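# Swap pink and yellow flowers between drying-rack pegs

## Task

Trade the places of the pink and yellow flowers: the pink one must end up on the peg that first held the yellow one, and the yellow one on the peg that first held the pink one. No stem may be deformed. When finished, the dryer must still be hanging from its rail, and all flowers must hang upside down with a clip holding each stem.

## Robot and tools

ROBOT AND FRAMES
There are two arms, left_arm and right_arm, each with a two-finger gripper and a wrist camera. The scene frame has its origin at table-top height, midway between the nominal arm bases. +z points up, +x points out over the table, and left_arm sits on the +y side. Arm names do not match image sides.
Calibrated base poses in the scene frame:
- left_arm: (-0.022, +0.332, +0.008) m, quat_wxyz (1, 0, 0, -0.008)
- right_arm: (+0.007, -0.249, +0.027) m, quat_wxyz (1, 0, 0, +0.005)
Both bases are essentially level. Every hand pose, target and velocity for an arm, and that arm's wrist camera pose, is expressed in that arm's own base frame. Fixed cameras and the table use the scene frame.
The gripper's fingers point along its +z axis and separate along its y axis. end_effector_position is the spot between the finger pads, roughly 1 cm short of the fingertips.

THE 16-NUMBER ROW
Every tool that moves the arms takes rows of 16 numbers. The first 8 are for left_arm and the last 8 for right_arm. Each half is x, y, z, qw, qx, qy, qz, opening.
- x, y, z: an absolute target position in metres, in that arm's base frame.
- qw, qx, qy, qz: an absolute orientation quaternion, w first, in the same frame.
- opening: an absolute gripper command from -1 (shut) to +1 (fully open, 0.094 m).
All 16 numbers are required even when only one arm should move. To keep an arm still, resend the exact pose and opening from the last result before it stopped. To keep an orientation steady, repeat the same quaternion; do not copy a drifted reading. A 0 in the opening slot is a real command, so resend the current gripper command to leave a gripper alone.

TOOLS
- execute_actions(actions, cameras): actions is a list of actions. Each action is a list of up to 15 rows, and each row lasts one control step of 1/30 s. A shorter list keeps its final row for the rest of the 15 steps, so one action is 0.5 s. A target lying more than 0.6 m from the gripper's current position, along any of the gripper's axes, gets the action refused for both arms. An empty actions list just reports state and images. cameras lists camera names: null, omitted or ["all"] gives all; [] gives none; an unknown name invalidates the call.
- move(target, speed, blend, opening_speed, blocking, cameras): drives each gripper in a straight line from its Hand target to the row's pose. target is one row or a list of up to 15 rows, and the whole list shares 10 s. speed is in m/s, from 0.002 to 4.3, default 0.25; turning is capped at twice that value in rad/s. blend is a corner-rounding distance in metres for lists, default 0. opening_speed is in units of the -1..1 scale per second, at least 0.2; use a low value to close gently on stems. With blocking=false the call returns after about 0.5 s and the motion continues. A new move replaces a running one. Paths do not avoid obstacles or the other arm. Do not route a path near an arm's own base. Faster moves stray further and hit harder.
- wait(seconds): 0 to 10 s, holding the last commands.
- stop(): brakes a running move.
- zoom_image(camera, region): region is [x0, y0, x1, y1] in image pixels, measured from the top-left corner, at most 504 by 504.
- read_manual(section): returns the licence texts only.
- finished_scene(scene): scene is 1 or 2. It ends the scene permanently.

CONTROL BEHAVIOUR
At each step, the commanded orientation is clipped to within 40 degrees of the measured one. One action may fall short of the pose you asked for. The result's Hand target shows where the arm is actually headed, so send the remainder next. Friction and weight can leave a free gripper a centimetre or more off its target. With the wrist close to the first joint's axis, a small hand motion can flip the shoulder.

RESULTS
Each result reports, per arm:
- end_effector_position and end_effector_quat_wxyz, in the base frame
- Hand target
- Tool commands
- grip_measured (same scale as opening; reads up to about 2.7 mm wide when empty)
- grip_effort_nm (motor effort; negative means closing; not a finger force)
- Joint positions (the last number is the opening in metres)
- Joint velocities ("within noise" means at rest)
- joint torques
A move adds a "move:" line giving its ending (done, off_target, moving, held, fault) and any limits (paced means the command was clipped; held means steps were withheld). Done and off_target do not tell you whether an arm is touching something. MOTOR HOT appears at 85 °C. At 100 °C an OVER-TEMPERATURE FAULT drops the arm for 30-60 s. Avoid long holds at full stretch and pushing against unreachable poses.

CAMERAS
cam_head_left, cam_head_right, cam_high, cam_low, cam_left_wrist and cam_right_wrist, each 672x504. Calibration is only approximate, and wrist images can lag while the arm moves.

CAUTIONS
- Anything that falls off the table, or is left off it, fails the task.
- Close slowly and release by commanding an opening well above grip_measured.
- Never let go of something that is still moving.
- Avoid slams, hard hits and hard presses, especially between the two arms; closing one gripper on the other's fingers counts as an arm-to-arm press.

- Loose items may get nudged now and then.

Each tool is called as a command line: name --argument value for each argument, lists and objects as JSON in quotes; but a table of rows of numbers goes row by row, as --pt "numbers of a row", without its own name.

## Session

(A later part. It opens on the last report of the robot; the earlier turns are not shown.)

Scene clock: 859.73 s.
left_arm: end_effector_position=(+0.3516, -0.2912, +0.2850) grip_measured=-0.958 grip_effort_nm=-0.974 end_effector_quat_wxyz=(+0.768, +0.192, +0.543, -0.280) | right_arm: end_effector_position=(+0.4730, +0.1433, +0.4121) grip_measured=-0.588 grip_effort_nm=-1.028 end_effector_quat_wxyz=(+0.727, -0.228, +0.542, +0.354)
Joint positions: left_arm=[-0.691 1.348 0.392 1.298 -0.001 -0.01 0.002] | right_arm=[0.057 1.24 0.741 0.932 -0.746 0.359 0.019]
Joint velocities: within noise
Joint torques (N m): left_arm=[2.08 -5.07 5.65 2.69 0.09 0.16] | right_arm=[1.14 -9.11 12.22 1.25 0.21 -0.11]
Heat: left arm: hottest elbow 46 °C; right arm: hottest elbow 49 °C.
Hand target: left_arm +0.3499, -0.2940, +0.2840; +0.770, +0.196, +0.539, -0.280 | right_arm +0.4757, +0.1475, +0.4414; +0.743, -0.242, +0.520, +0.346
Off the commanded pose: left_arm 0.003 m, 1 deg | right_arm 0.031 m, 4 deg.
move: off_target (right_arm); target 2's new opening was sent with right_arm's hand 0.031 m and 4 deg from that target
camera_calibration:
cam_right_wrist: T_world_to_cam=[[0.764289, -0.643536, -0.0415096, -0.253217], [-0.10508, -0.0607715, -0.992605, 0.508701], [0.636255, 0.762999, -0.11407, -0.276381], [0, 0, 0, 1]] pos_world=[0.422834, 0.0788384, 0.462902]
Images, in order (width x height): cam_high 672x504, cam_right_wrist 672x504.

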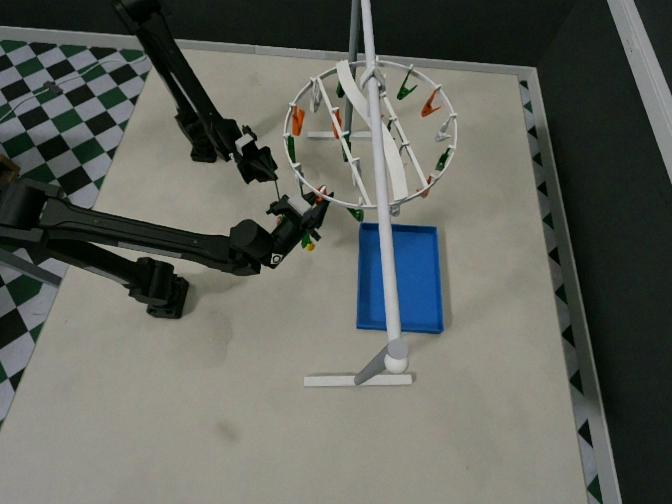

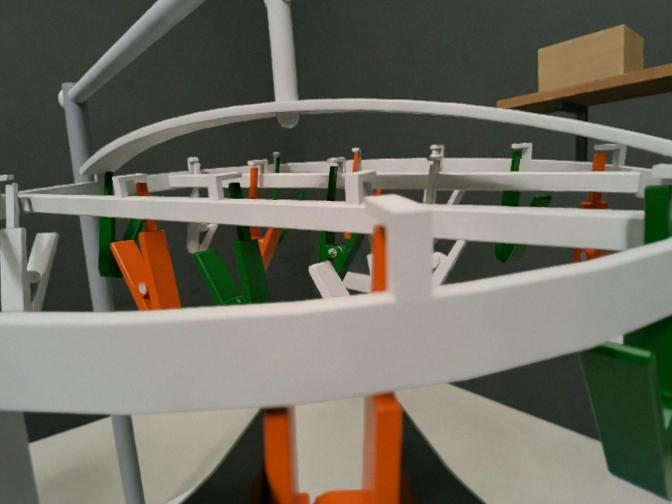

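move --pt "0.275 -0.23 0.29 0.7698 0.1962 0.539 -0.2802 -0.96 0.4765 0.1475 0.425 0.7424 -0.2424 0.5198 0.3462 -0.66" --pt "0.26 -0.08 0.30 0.7698 0.1962 0.539 -0.2802 -0.96 0.4755 0.147 0.415 0.7424 -0.2424 0.5198 0.3462 -0.66" --speed 0.1

Scene clock: 929.23 s.
left_arm: end_effector_position=(+0.2591, -0.0823, +0.2983) grip_measured=-0.960 grip_effort_nm=-0.657 end_effector_quat_wxyz=(+0.768, +0.199, +0.541, -0.280) | right_arm: end_effector_position=(+0.4728, +0.1433, +0.4147) grip_measured=-0.588 grip_effort_nm=-1.028 end_effector_quat_wxyz=(+0.739, -0.235, +0.526, +0.350)
Joint positions: left_arm=[0.166 0.566 0.057 1.013 0.802 -0.375 0.002] | right_arm=[0.057 1.258 0.741 0.994 -0.746 0.359 0.019]
Joint velocities: within noise
Joint torques (N m): left_arm=[3.25 1.96 7.91 2.26 -0.09 -0.08] | right_arm=[1.03 -7.47 8.77 2.09 0.15 -0.1]
Heat: left arm: hottest elbow 45 °C; right arm: hottest elbow 55 °C.
Hand target: left_arm +0.2600, -0.0801, +0.3000; +0.770, +0.196, +0.540, -0.280 | right_arm +0.4755, +0.1469, +0.4148; +0.742, -0.242, +0.520, +0.346
Off the commanded pose: left_arm 0.003 m, 0 deg | right_arm 0.005 m, 1 deg.
move: done
camera_calibration:
cam_left_wrist: T_world_to_cam=[[-0.63759, -0.770262, -0.0132405, 0.105694], [-0.0621731, 0.0685801, -0.995706, 0.357493], [0.767863, -0.634029, -0.0916156, -0.133346], [0, 0, 0, 1]] pos_world=[0.192007, -0.0276501, 0.34514]
cam_right_wrist: T_world_to_cam=[[0.765397, -0.643483, -0.00988997, -0.266685], [-0.0619118, -0.0583279, -0.996376, 0.492102], [0.640574, 0.763235, -0.0844832, -0.290266], [0, 0, 0, 1]] pos_world=[0.420524, 0.0786378, 0.463159]

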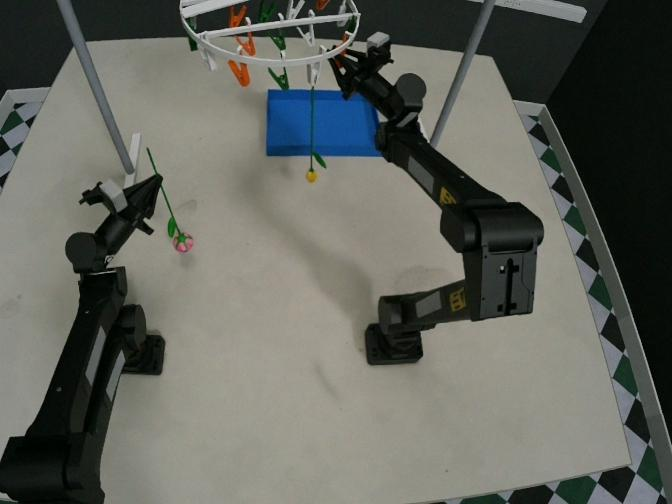

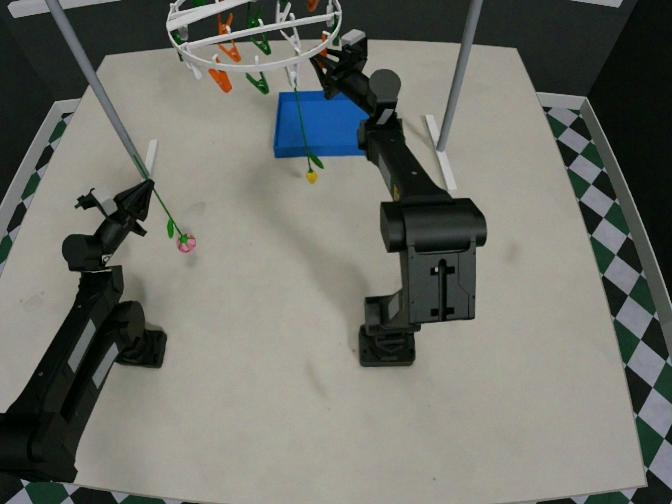

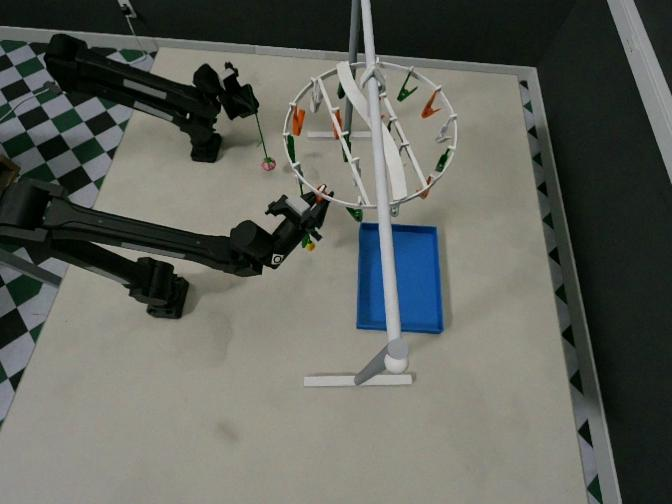

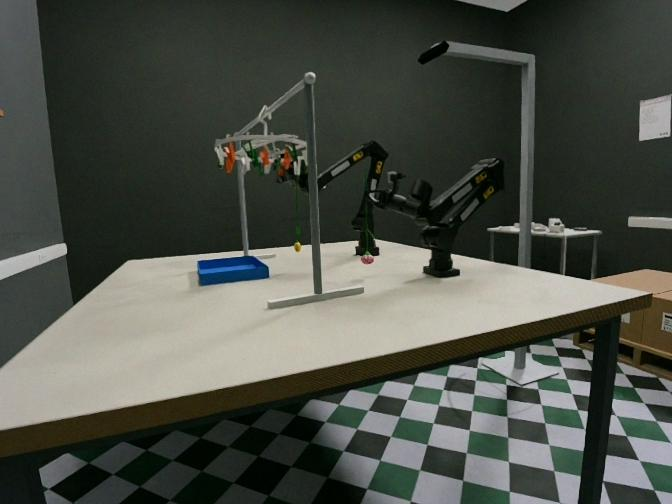

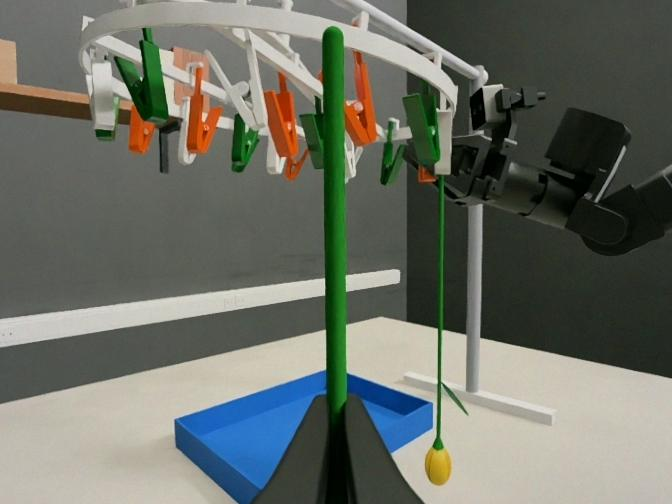

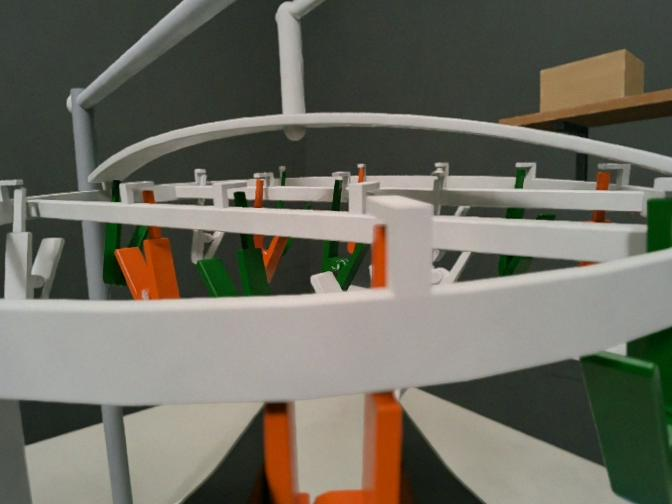

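move --pt "0.26 -0.08 0.30 0.7698 0.1962 0.539 -0.2802 -0.96 0.4464 0.1785 0.417 0.7813 -0.1725 0.547 0.2463 -0.66" --pt "0.26 -0.08 0.30 0.7698 0.1962 0.539 -0.2802 -0.96 0.4266 0.2165 0.418 0.8067 -0.0996 0.5649 0.1422 -0.66" --speed 0.04 --blend '[0.02,0]'

Scene clock: 940.47 s.
left_arm: end_effector_position=(+0.2591, -0.0823, +0.2984) grip_measured=-0.953 grip_effort_nm=-0.740 end_effector_quat_wxyz=(+0.768, +0.199, +0.541, -0.281) | right_arm: end_effector_position=(+0.4294, +0.2130, +0.4216) grip_measured=-0.588 grip_effort_nm=-1.038 end_effector_quat_wxyz=(+0.808, -0.092, +0.564, +0.147)
Joint positions: left_arm=[0.166 0.569 0.057 1.017 0.802 -0.377 0.002] | right_arm=[0.522 1.082 0.647 0.796 0.17 -0.045 0.019]
Joint velocities: within noise
Joint torques (N m): left_arm=[3.25 2.02 7.91 2.26 -0.09 -0.06] | right_arm=[1.55 -6.42 8.1 1.78 0.03 -0.12]
Heat: left arm: hottest elbow 47 °C; right arm: hottest elbow 53 °C.
Hand target: left_arm +0.2600, -0.0800, +0.3001; +0.770, +0.196, +0.539, -0.280 | right_arm +0.4267, +0.2165, +0.4179; +0.807, -0.100, +0.565, +0.142
Off the commanded pose: left_arm 0.003 m, 0 deg | right_arm 0.006 m, 1 deg.
move: done
camera_calibration:
cam_left_wrist: T_world_to_cam=[[-0.63842, -0.769588, -0.0124445, 0.105676], [-0.062071, 0.0675938, -0.99578, 0.357464], [0.767181, -0.634953, -0.0909223, -0.133416], [0, 0, 0, 1]] pos_world=[0.192008, -0.0275487, 0.34514]
cam_right_wrist: T_world_to_cam=[[0.342325, -0.939555, -0.0071353, 0.0550329], [-0.070853, -0.0182411, -0.99732, 0.495943], [0.936906, 0.341913, -0.0728147, -0.357574], [0, 0, 0, 1]] pos_world=[0.351313, 0.183012, 0.46897]

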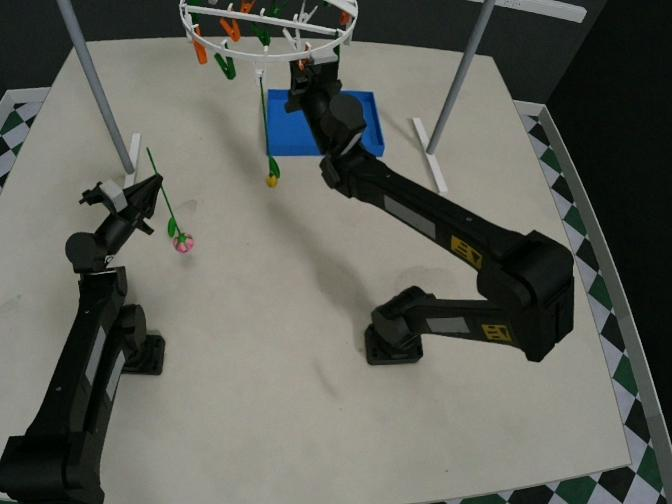

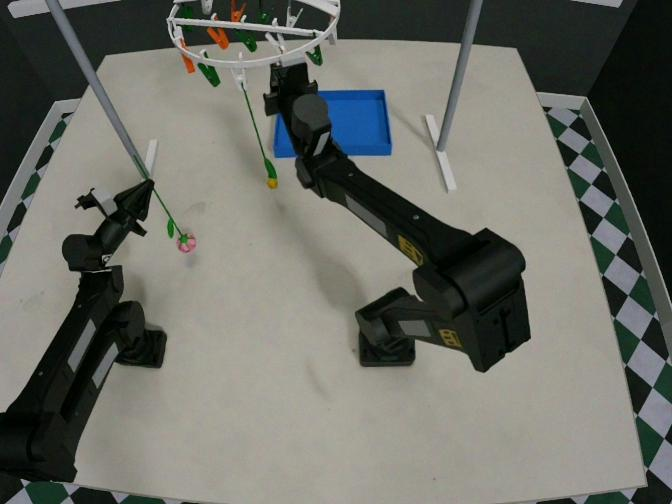

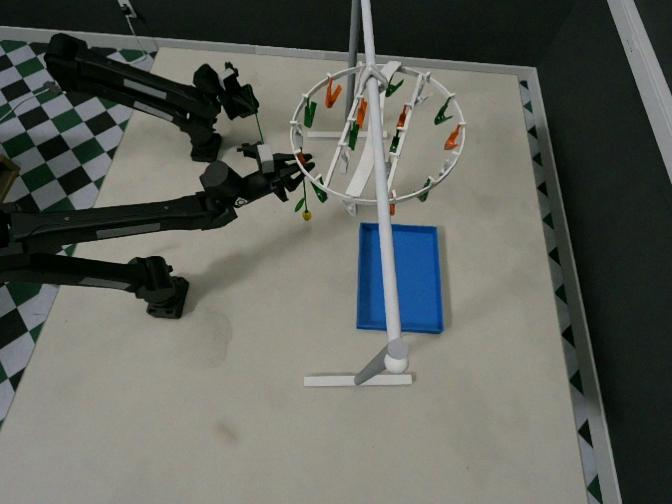

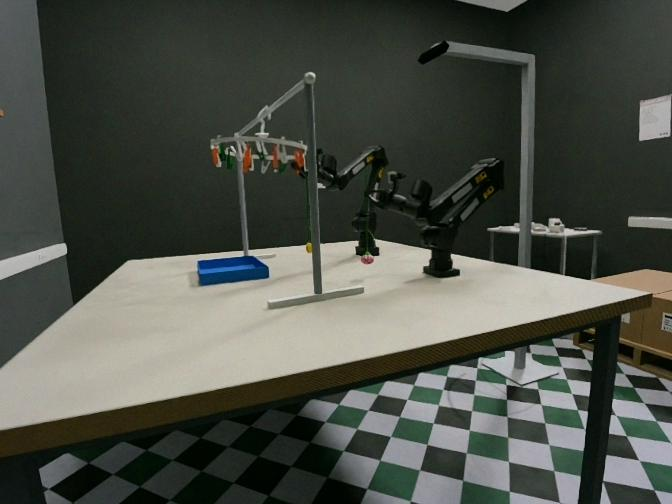

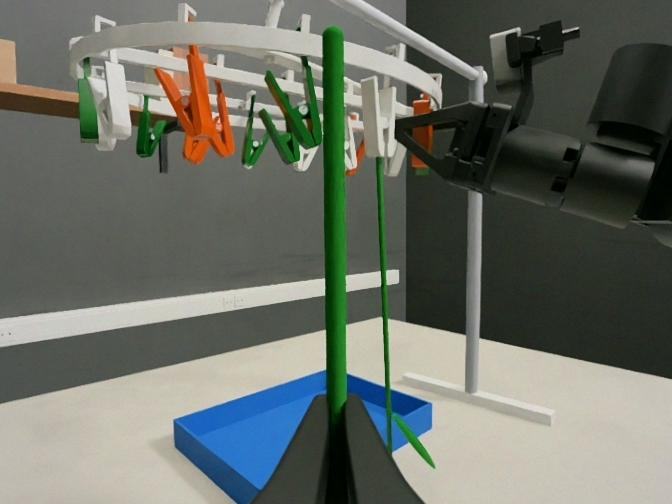

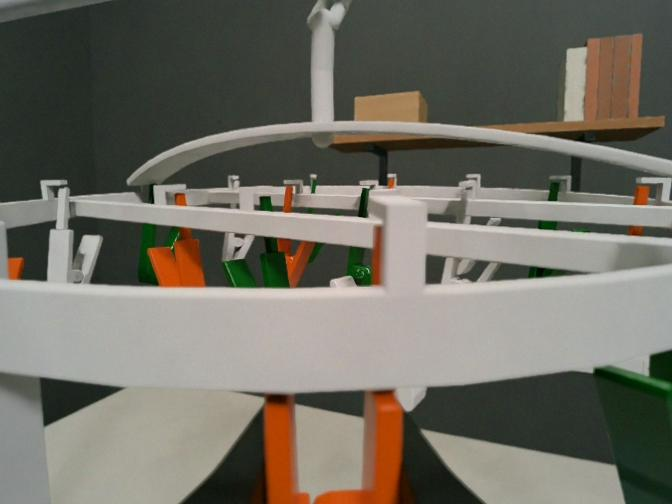

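move --pt "0.26 -0.08 0.30 0.7698 0.1962 0.539 -0.2802 -0.96 0.4175 0.2585 0.418 0.8184 -0.025 0.573 0.0357 -0.66" --pt "0.26 -0.08 0.30 0.7698 0.1962 0.539 -0.2802 -0.96 0.4185 0.2965 0.418 0.8172 0.04 0.5722 -0.0572 -0.66" --speed 0.04 --blend '[0.02,0]'

Scene clock: 950.50 s.
left_arm: end_effector_position=(+0.2591, -0.0823, +0.2984) grip_measured=-0.953 grip_effort_nm=-0.740 end_effector_quat_wxyz=(+0.768, +0.198, +0.541, -0.281) | right_arm: end_effector_position=(+0.4143, +0.2855, +0.3980) grip_measured=-0.588 grip_effort_nm=-1.033 end_effector_quat_wxyz=(+0.809, +0.030, +0.584, -0.065)
Joint positions: left_arm=[0.166 0.569 0.057 1.017 0.802 -0.378 0.002] | right_arm=[0.883 1.379 0.793 1.149 0.936 -0.5 0.019]
Joint velocities: within noise
Joint torques (N m): left_arm=[3.25 2.02 7.88 2.25 -0.09 -0.06] | right_arm=[1.03 -9.35 11.58 1.87 -0.21 -0.12]
Heat: left arm: hottest elbow 48 °C; right arm: hottest elbow 52 °C.
Hand target: left_arm +0.2600, -0.0800, +0.3001; +0.770, +0.196, +0.539, -0.280 | right_arm +0.4174, +0.2956, +0.4176; +0.817, +0.040, +0.573, -0.057
Off the commanded pose: left_arm 0.003 m, 0 deg | right_arm 0.023 m, 2 deg.
move: off_target (right_arm)
camera_calibration:
cam_left_wrist: T_world_to_cam=[[-0.638513, -0.769515, -0.0121513, 0.105594], [-0.0622513, 0.0673779, -0.995784, 0.357494], [0.76709, -0.635064, -0.090925, -0.1334], [0, 0, 0, 1]] pos_world=[0.192008, -0.0275486, 0.34514]
cam_right_wrist: T_world_to_cam=[[-0.136589, -0.989914, 0.0376036, 0.323198], [-0.10982, -0.0225941, -0.993695, 0.488578], [0.984522, -0.139858, -0.105627, -0.238989], [0, 0, 0, 1]] pos_world=[0.333091, 0.297552, 0.448101]

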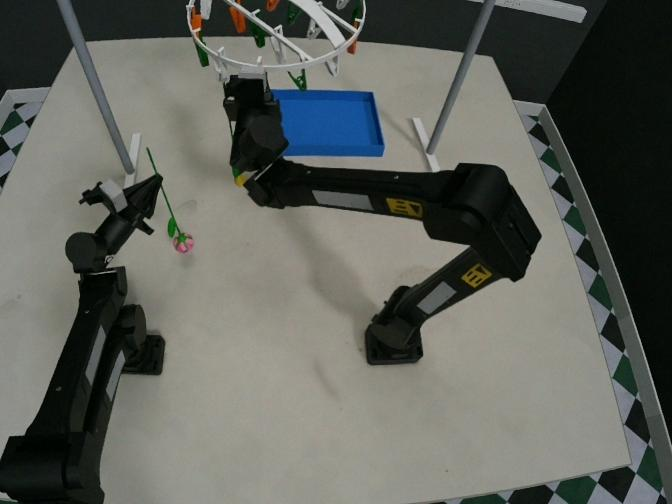

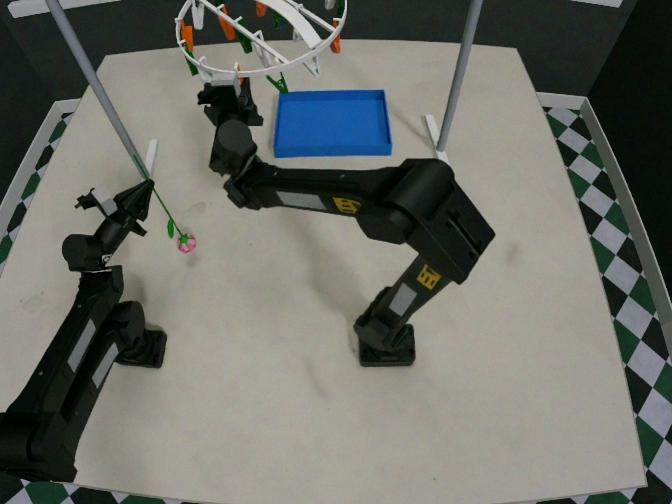

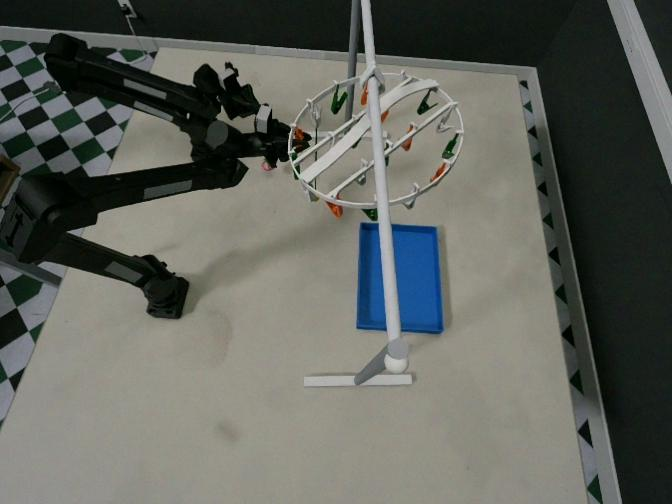

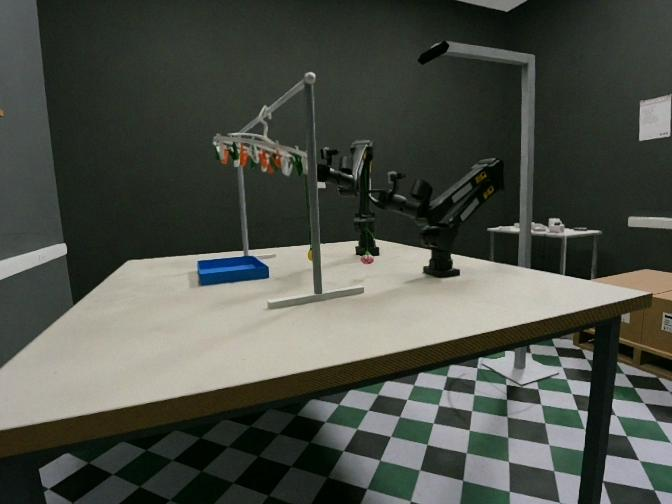

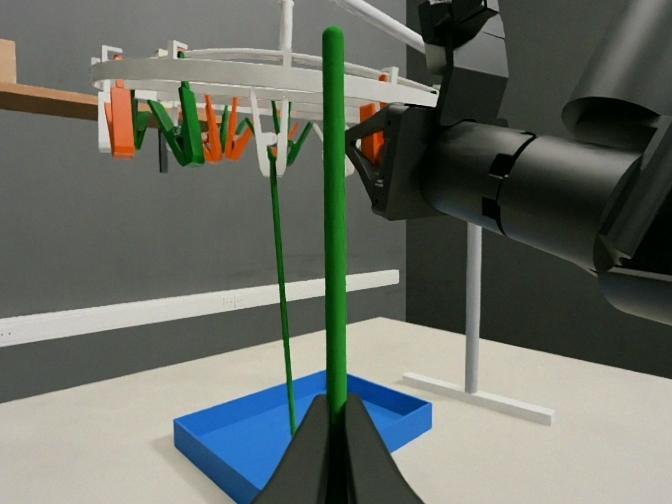

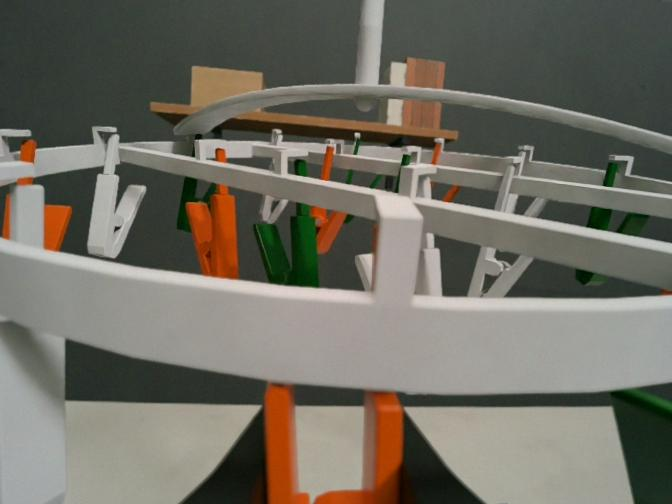

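move --target '[0.26,-0.08,0.30,0.7698,0.1962,0.539,-0.2802,-0.96,0.4185,0.2965,0.44,0.8172,0.04,0.5722,-0.0572,-0.66]' --speed 0.04 --cameras '["cam_left_wrist","cam_right_wrist"]'

Scene clock: 954.27 s.
left_arm: end_effector_position=(+0.2591, -0.0823, +0.2984) grip_measured=-0.953 grip_effort_nm=-0.882 end_effector_quat_wxyz=(+0.768, +0.198, +0.541, -0.281) | right_arm: end_effector_position=(+0.4168, +0.2891, +0.4116) grip_measured=-0.588 grip_effort_nm=-1.028 end_effector_quat_wxyz=(+0.809, +0.029, +0.584, -0.066)
Joint positions: left_arm=[0.166 0.569 0.057 1.017 0.802 -0.378 0.002] | right_arm=[0.884 1.367 0.824 1.106 0.936 -0.503 0.019]
Joint velocities: within noise
Joint torques (N m): left_arm=[3.25 2.02 7.88 2.25 -0.08 -0.06] | right_arm=[1.26 -11.28 11.9 0.98 -0.23 -0.12]
Heat: left arm: hottest elbow 48 °C; right arm: hottest elbow 52 °C.
Hand target: left_arm +0.2600, -0.0800, +0.3001; +0.770, +0.196, +0.539, -0.280 | right_arm +0.4172, +0.2953, +0.4397; +0.817, +0.040, +0.572, -0.057
Off the commanded pose: left_arm 0.003 m, 0 deg | right_arm 0.029 m, 2 deg.
move: off_target (right_arm)
camera_calibration:
cam_left_wrist: T_world_to_cam=[[-0.638513, -0.769515, -0.0121513, 0.105594], [-0.0622513, 0.0673779, -0.995784, 0.357494], [0.76709, -0.635064, -0.090925, -0.1334], [0, 0, 0, 1]] pos_world=[0.192008, -0.0275486, 0.34514]
cam_right_wrist: T_world_to_cam=[[-0.13712, -0.989715, 0.0407628, 0.325459], [-0.110608, -0.0255958, -0.993534, 0.503662], [0.98436, -0.140742, -0.105961, -0.239094], [0, 0, 0, 1]] pos_world=[0.33569, 0.301353, 0.461804]
Images, in order (width x height): cam_left_wrist 672x504, cam_right_wrist 672x504.

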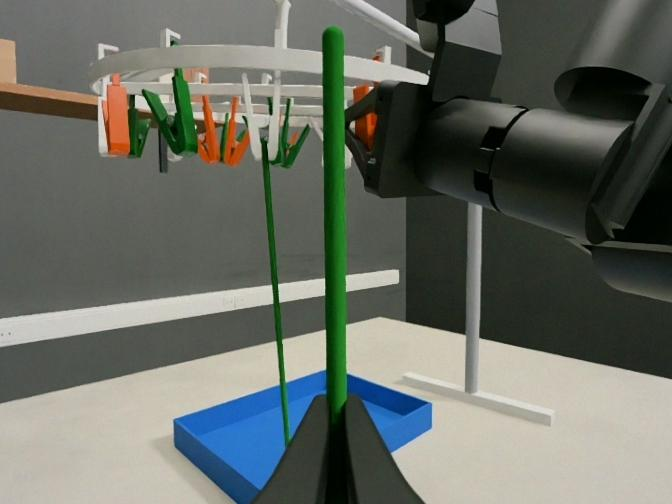

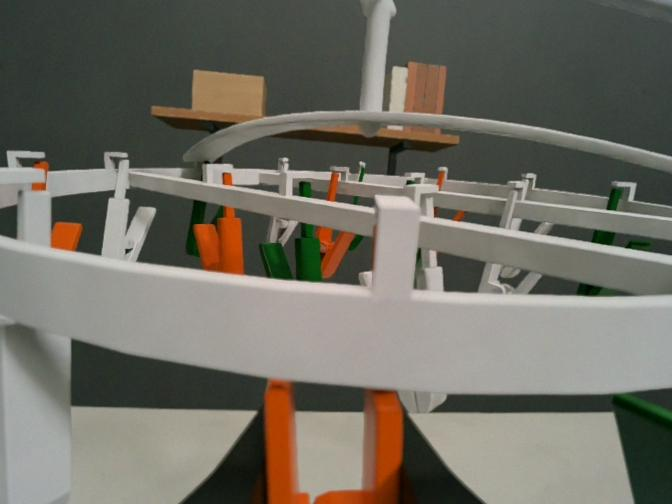

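move --target '[0.26,-0.08,0.30,0.7698,0.1962,0.539,-0.2802,-0.96,0.4185,0.2965,0.44,0.8172,0.04,0.5722,-0.0572,0.25]' --opening_speed 0.25 --cameras '["cam_left_wrist","cam_right_wrist","cam_high"]'

Scene clock: 959.67 s.
left_arm: end_effector_position=(+0.2592, -0.0823, +0.2983) grip_measured=-0.955 grip_effort_nm=-0.911 end_effector_quat_wxyz=(+0.768, +0.198, +0.541, -0.281) | right_arm: end_effector_position=(+0.4169, +0.2892, +0.4115) grip_measured=+0.248 grip_effort_nm=0.071 end_effector_quat_wxyz=(+0.809, +0.028, +0.584, -0.066)
Joint positions: left_arm=[0.166 0.569 0.057 1.017 0.802 -0.378 0.002] | right_arm=[0.884 1.367 0.824 1.105 0.936 -0.503 0.059]
Joint velocities: within noise
Joint torques (N m): left_arm=[3.31 2.02 7.88 2.26 -0.08 -0.06] | right_arm=[1.08 -11.52 11.9 1.07 -0.23 -0.11]
Heat: left arm: hottest elbow 48 °C; right arm: hottest elbow 53 °C.
Hand target: left_arm +0.2600, -0.0800, +0.3000; +0.770, +0.196, +0.539, -0.280 | right_arm +0.4173, +0.2953, +0.4396; +0.817, +0.040, +0.572, -0.057
Off the commanded pose: left_arm 0.003 m, 0 deg | right_arm 0.029 m, 2 deg.
move: off_target (right_arm)
camera_calibration:
cam_left_wrist: T_world_to_cam=[[-0.638497, -0.769533, -0.0118211, 0.105539], [-0.0626935, 0.0673144, -0.99576, 0.357476], [0.767067, -0.635049, -0.0912248, -0.133378], [0, 0, 0, 1]] pos_world=[0.192108, -0.0275487, 0.345041]
cam_right_wrist: T_world_to_cam=[[-0.13714, -0.989685, 0.0414351, 0.325263], [-0.111113, -0.0261964, -0.993462, 0.503894], [0.9843, -0.140847, -0.106374, -0.238946], [0, 0, 0, 1]] pos_world=[0.33579, 0.301453, 0.461705]
Images, in order (width x height): cam_high 672x504, cam_left_wrist 672x504, cam_right_wrist 672x504.

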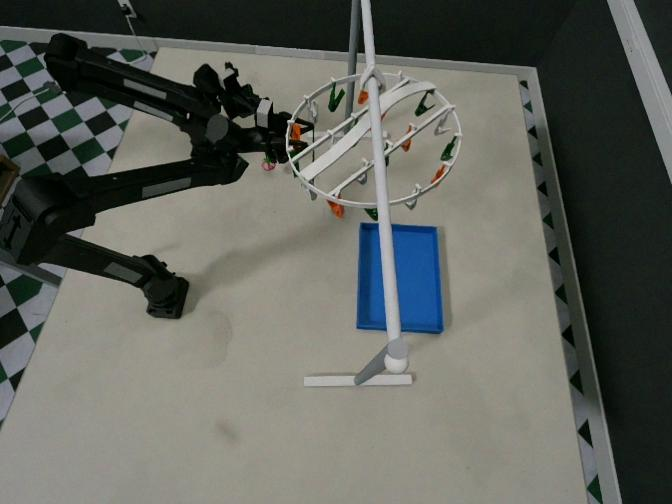

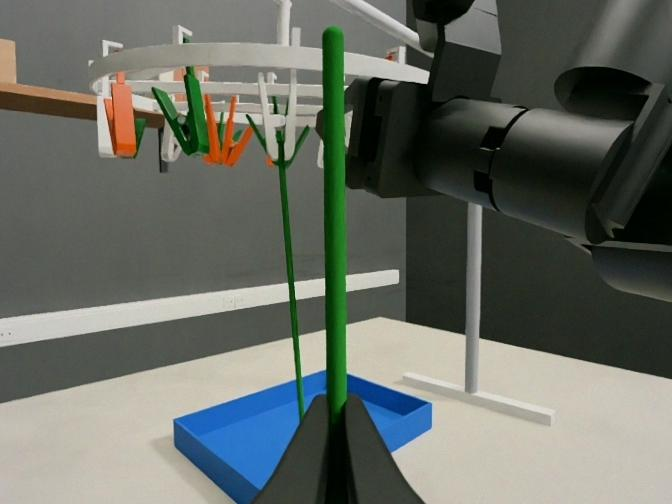

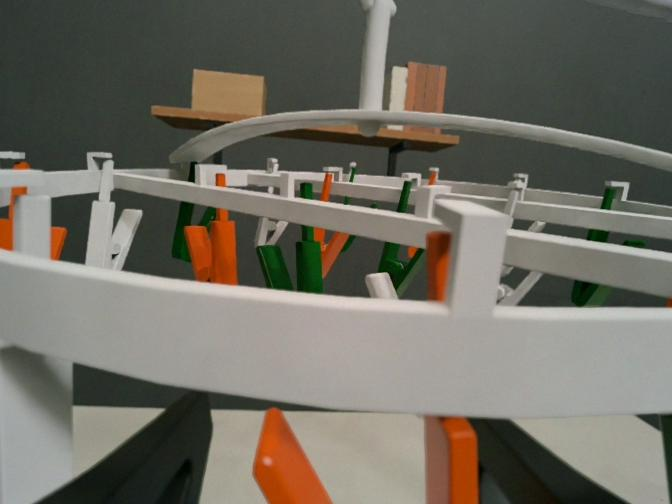

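move --pt "0.26 -0.08 0.30 0.7698 0.1962 0.539 -0.2802 -0.96 0.318 0.310 0.42 0.8172 0.04 0.5722 -0.0572 0.25" --pt "0.26 -0.08 0.30 0.7698 0.1962 0.539 -0.2802 -0.96 0.32 0.22 0.33 0.7813 -0.1725 0.547 0.2463 -0.3" --pt "0.26 -0.08 0.30 0.7698 0.1962 0.539 -0.2802 -0.96 0.305 0.137 0.25 0.7266 -0.2648 0.5088 0.3782 -0.3" --speed 0.1 --blend '[0,0.03,0]'

Scene clock: 976.47 s.
left_arm: end_effector_position=(+0.2592, -0.0823, +0.2983) grip_measured=-0.953 grip_effort_nm=-0.740 end_effector_quat_wxyz=(+0.768, +0.198, +0.541, -0.281) | right_arm: end_effector_position=(+0.3061, +0.1402, +0.2541) grip_measured=-0.299 grip_effort_nm=-0.081 end_effector_quat_wxyz=(+0.718, -0.274, +0.528, +0.361)
Joint positions: left_arm=[0.166 0.569 0.057 1.017 0.802 -0.378 0.002] | right_arm=[0.035 1.262 0.158 1.567 -0.855 0.346 0.033]
Joint velocities: within noise
Joint torques (N m): left_arm=[3.31 2.02 7.88 2.25 -0.08 -0.05] | right_arm=[-0.32 -2.32 3.93 2.1 0.15 0.18]
Heat: left arm: hottest elbow 49 °C; right arm: hottest elbow 53 °C.
Hand target: left_arm +0.2600, -0.0800, +0.3001; +0.770, +0.196, +0.539, -0.280 | right_arm +0.3049, +0.1373, +0.2506; +0.715, -0.267, +0.533, +0.365
Off the commanded pose: left_arm 0.003 m, 0 deg | right_arm 0.005 m, 3 deg.
joint sent to its limit (right arm) — joint 4 (wrist pitch), upper limit. The joint targets are off in orientation, not in position.
move: off_target (right_arm); blend cut to 0 m at target 2
camera_calibration:
cam_left_wrist: T_world_to_cam=[[-0.638585, -0.769466, -0.0114525, 0.105431], [-0.0629226, 0.0670407, -0.995764, 0.357515], [0.766974, -0.63516, -0.091228, -0.133362], [0, 0, 0, 1]] pos_world=[0.192107, -0.0275486, 0.345041]
cam_right_wrist: T_world_to_cam=[[0.80948, -0.586679, 0.0234665, -0.172641], [-0.0579094, -0.119546, -0.991138, 0.327578], [0.584285, 0.800947, -0.130744, -0.171013], [0, 0, 0, 1]] pos_world=[0.258639, 0.0748483, 0.306367]

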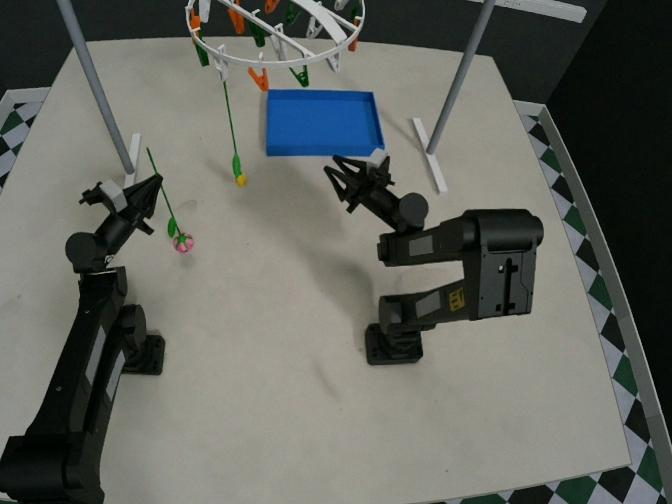

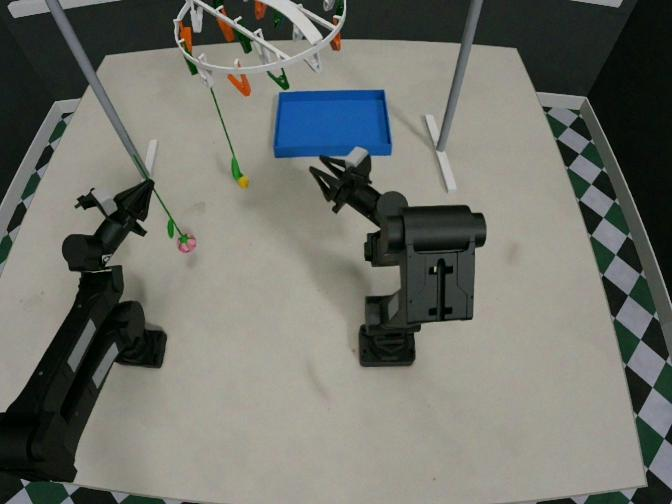

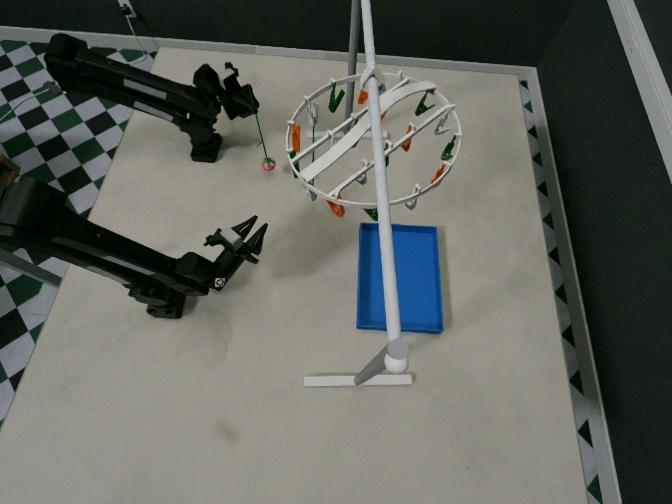

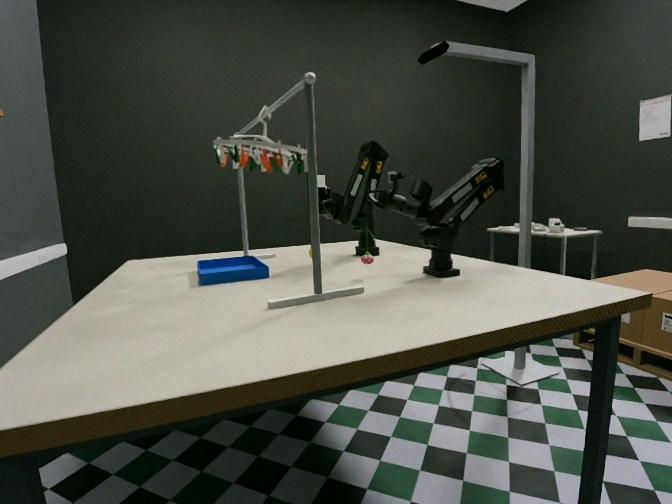

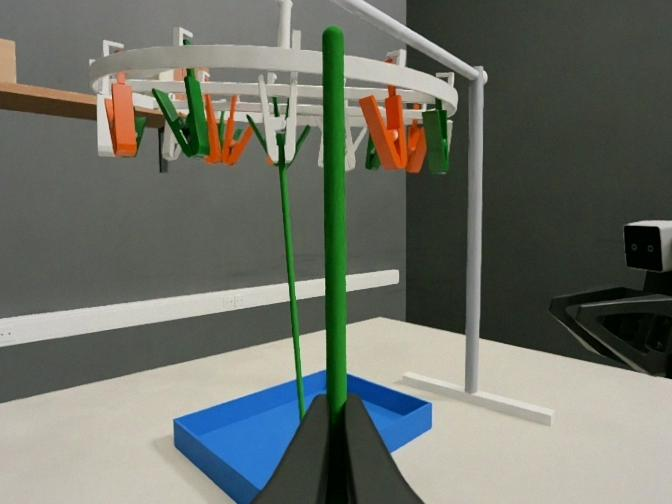

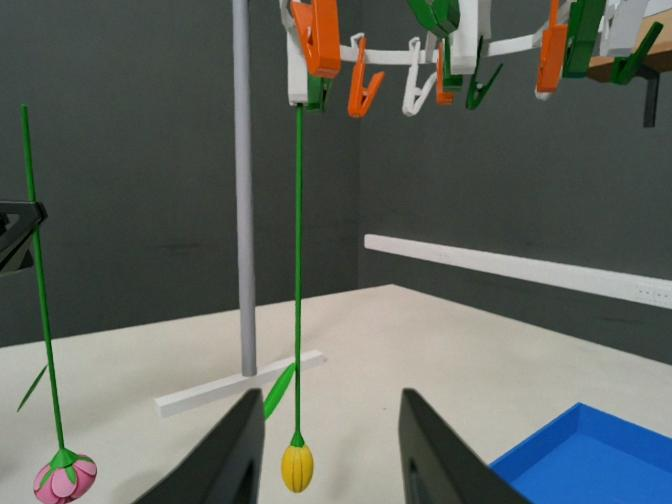

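move --pt "0.32 -0.24 0.295 0.7698 0.1962 0.539 -0.2802 -0.96 0.305 0.137 0.245 0.7266 -0.2648 0.5088 0.3782 -0.3" --pt "0.385 -0.37 0.295 0.7698 0.1962 0.539 -0.2802 -0.96 0.305 0.137 0.245 0.7266 -0.2648 0.5088 0.3782 -0.3" --speed 0.1 --blend '[0.03,0]' --cameras '["cam_head_left","cam_right_wrist","cam_left_wrist","cam_high"]'

Scene clock: 983.40 s.
left_arm: end_effector_position=(+0.3792, -0.3583, +0.2796) grip_measured=-0.958 grip_effort_nm=-0.969 end_effector_quat_wxyz=(+0.759, +0.199, +0.555, -0.277) | right_arm: end_effector_position=(+0.3072, +0.1402, +0.2513) grip_measured=-0.299 grip_effort_nm=-0.081 end_effector_quat_wxyz=(+0.716, -0.273, +0.531, +0.362)
Joint positions: left_arm=[-0.785 1.498 0.559 1.249 -0.087 0.022 0.002] | right_arm=[0.035 1.272 0.158 1.567 -0.855 0.347 0.033]
Joint velocities: left_arm=[-0.015 0.005 -0.002 -0.007 0.051 -0.051 -0.004] | right_arm=[within noise]
Joint torques (N m): left_arm=[1.96 -7.18 8.81 2.37 -0.04 0.19] | right_arm=[-0.09 -2.26 3.55 2.02 0.15 0.09]
Heat: left arm: hottest elbow 50 °C; right arm: hottest elbow 51 °C.
Hand target: left_arm +0.3842, -0.3694, +0.2947; +0.770, +0.196, +0.539, -0.280 | right_arm +0.3049, +0.1374, +0.2457; +0.713, -0.268, +0.537, +0.363
Off the commanded pose: left_arm 0.020 m, 2 deg | right_arm 0.007 m, 3 deg.
joint sent to its limit (right arm) — joint 4 (wrist pitch), upper limit. The joint targets are off in orientation, not in position.
move: off_target (left_arm, right_arm)
camera_calibration:
cam_left_wrist: T_world_to_cam=[[-0.633344, -0.773851, -0.00545779, -0.0356182], [-0.0934013, 0.0834397, -0.992126, 0.381406], [0.768213, -0.627847, -0.125125, -0.390803], [0, 0, 0, 1]] pos_world=[0.313285, -0.304752, 0.329309]
cam_right_wrist: T_world_to_cam=[[0.81002, -0.586203, 0.0152705, -0.171588], [-0.067914, -0.119646, -0.990491, 0.327712], [0.582456, 0.80128, -0.136727, -0.170134], [0, 0, 0, 1]] pos_world=[0.260342, 0.0749491, 0.303954]
Images, in order (width x height): cam_head_left 672x504, cam_high 672x504, cam_left_wrist 672x504, cam_right_wrist 672x504.

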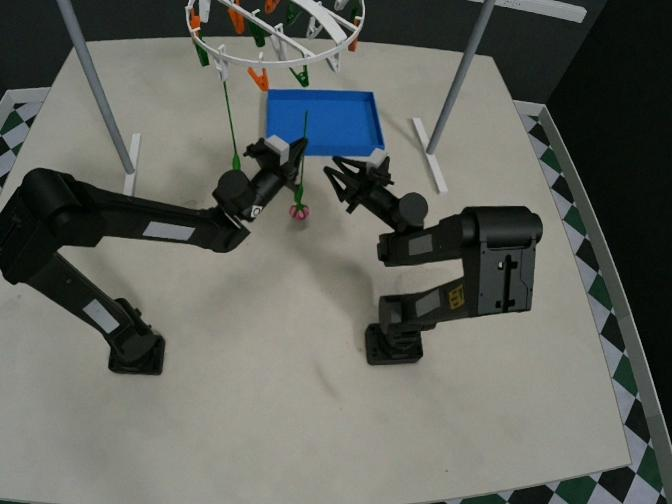

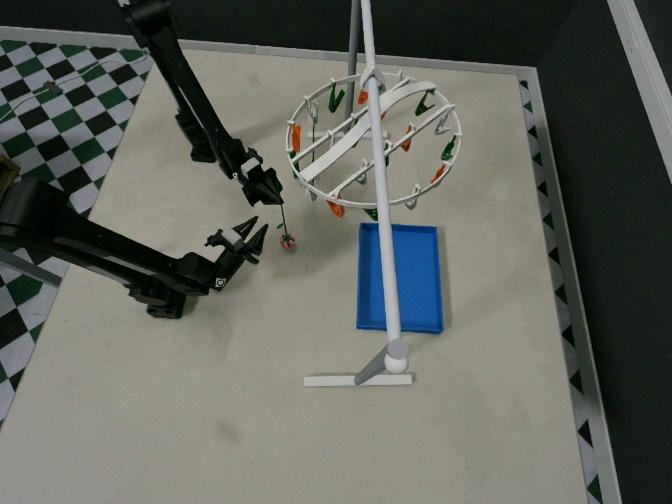

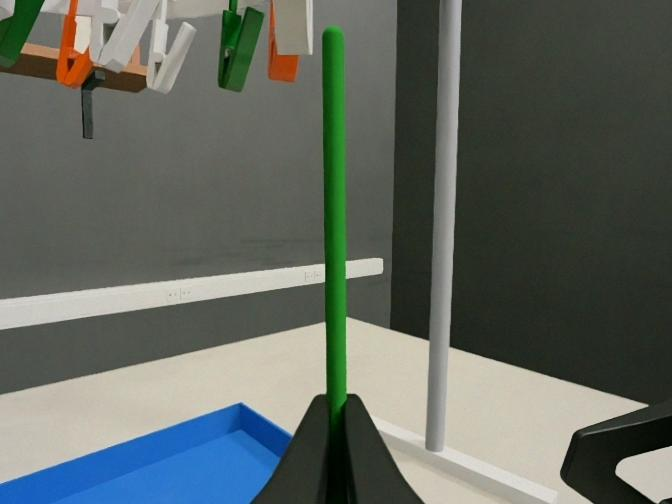

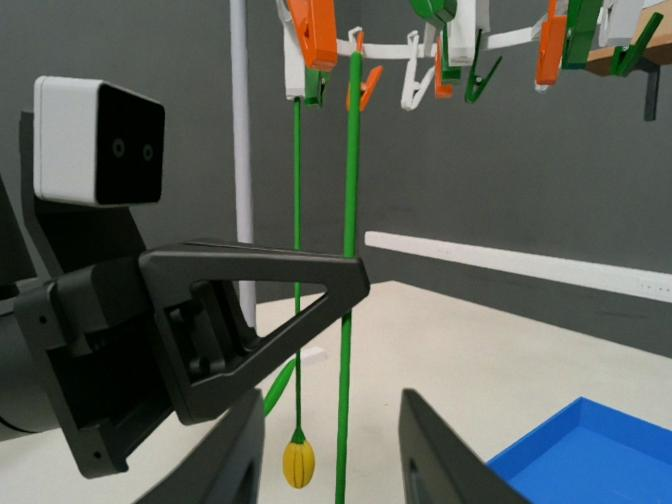

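move --pt "0.385 -0.37 0.295 0.7698 0.1962 0.539 -0.2802 -0.96 0.307 0.139 0.208 0.7266 -0.2648 0.5088 0.3782 -0.5" --pt "0.385 -0.37 0.295 0.7698 0.1962 0.539 -0.2802 -0.96 0.338 0.178 0.210 0.7266 -0.2648 0.5088 0.3782 -0.5" --speed 0.07 --cameras '["cam_head_left","cam_right_wrist","cam_left_wrist"]'

Scene clock: 991.93 s.
left_arm: end_effector_position=(+0.3795, -0.3584, +0.2801) grip_measured=-0.957 grip_effort_nm=-0.940 end_effector_quat_wxyz=(+0.759, +0.199, +0.555, -0.276) | right_arm: end_effector_position=(+0.3306, +0.1734, +0.2039) grip_measured=-0.499 grip_effort_nm=-0.081 end_effector_quat_wxyz=(+0.688, -0.268, +0.569, +0.362)
Joint positions: left_arm=[-0.785 1.498 0.56 1.249 -0.088 0.023 0.002] | right_arm=[0.172 1.475 0.191 1.568 -0.732 0.237 0.024]
Joint velocities: within noise
Joint torques (N m): left_arm=[1.96 -7.3 8.79 2.37 -0.03 0.17] | right_arm=[1.26 -4.31 5.46 2.22 0.2 -0.12]
Heat: left arm: hottest elbow 50 °C; right arm: hottest elbow 49 °C.
Hand target: left_arm +0.3842, -0.3694, +0.2949; +0.770, +0.196, +0.539, -0.280 | right_arm +0.3377, +0.1781, +0.2107; +0.698, -0.278, +0.556, +0.357
Off the commanded pose: left_arm 0.020 m, 2 deg | right_arm 0.011 m, 8 deg.
joint sent to its limit (right arm) — joint 4 (wrist pitch), upper limit. The joint targets are off in orientation, not in position.
move: off_target (left_arm, right_arm)
camera_calibration:
cam_left_wrist: T_world_to_cam=[[-0.632758, -0.774324, -0.00635806, -0.0357392], [-0.0919717, 0.0833046, -0.992271, 0.381385], [0.768868, -0.627282, -0.123927, -0.391385], [0, 0, 0, 1]] pos_world=[0.313386, -0.304954, 0.329706]
cam_right_wrist: T_world_to_cam=[[0.805345, -0.591836, -0.0339104, -0.157787], [-0.155034, -0.155061, -0.975664, 0.318245], [0.572175, 0.791004, -0.216632, -0.195301], [0, 0, 0, 1]] pos_world=[0.288158, 0.110447, 0.262841]
Images, in order (width x height): cam_head_left 672x504, cam_left_wrist 672x504, cam_right_wrist 672x504.

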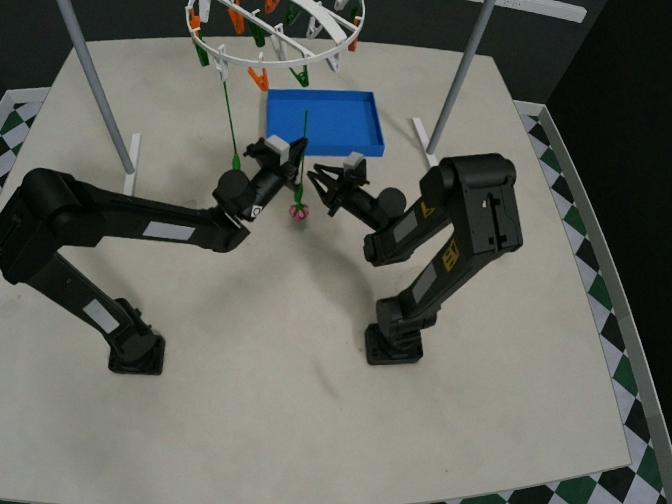

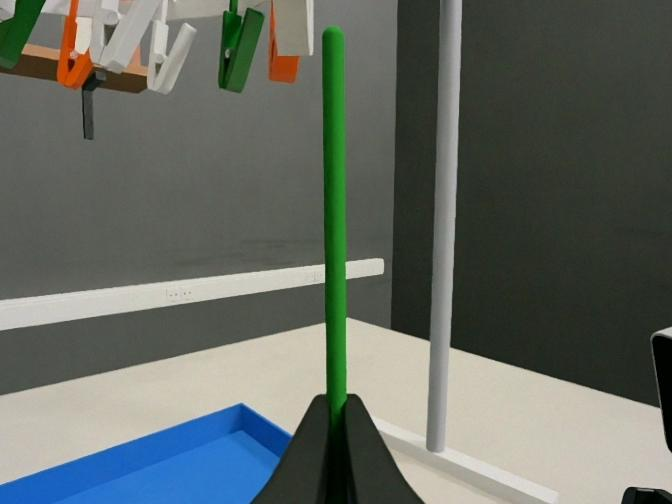

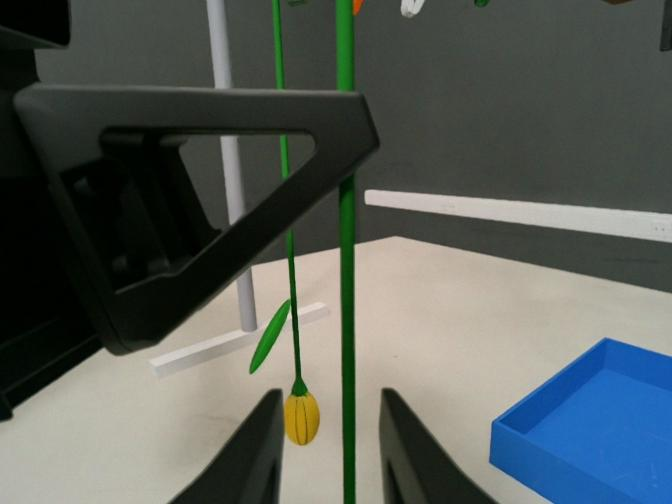

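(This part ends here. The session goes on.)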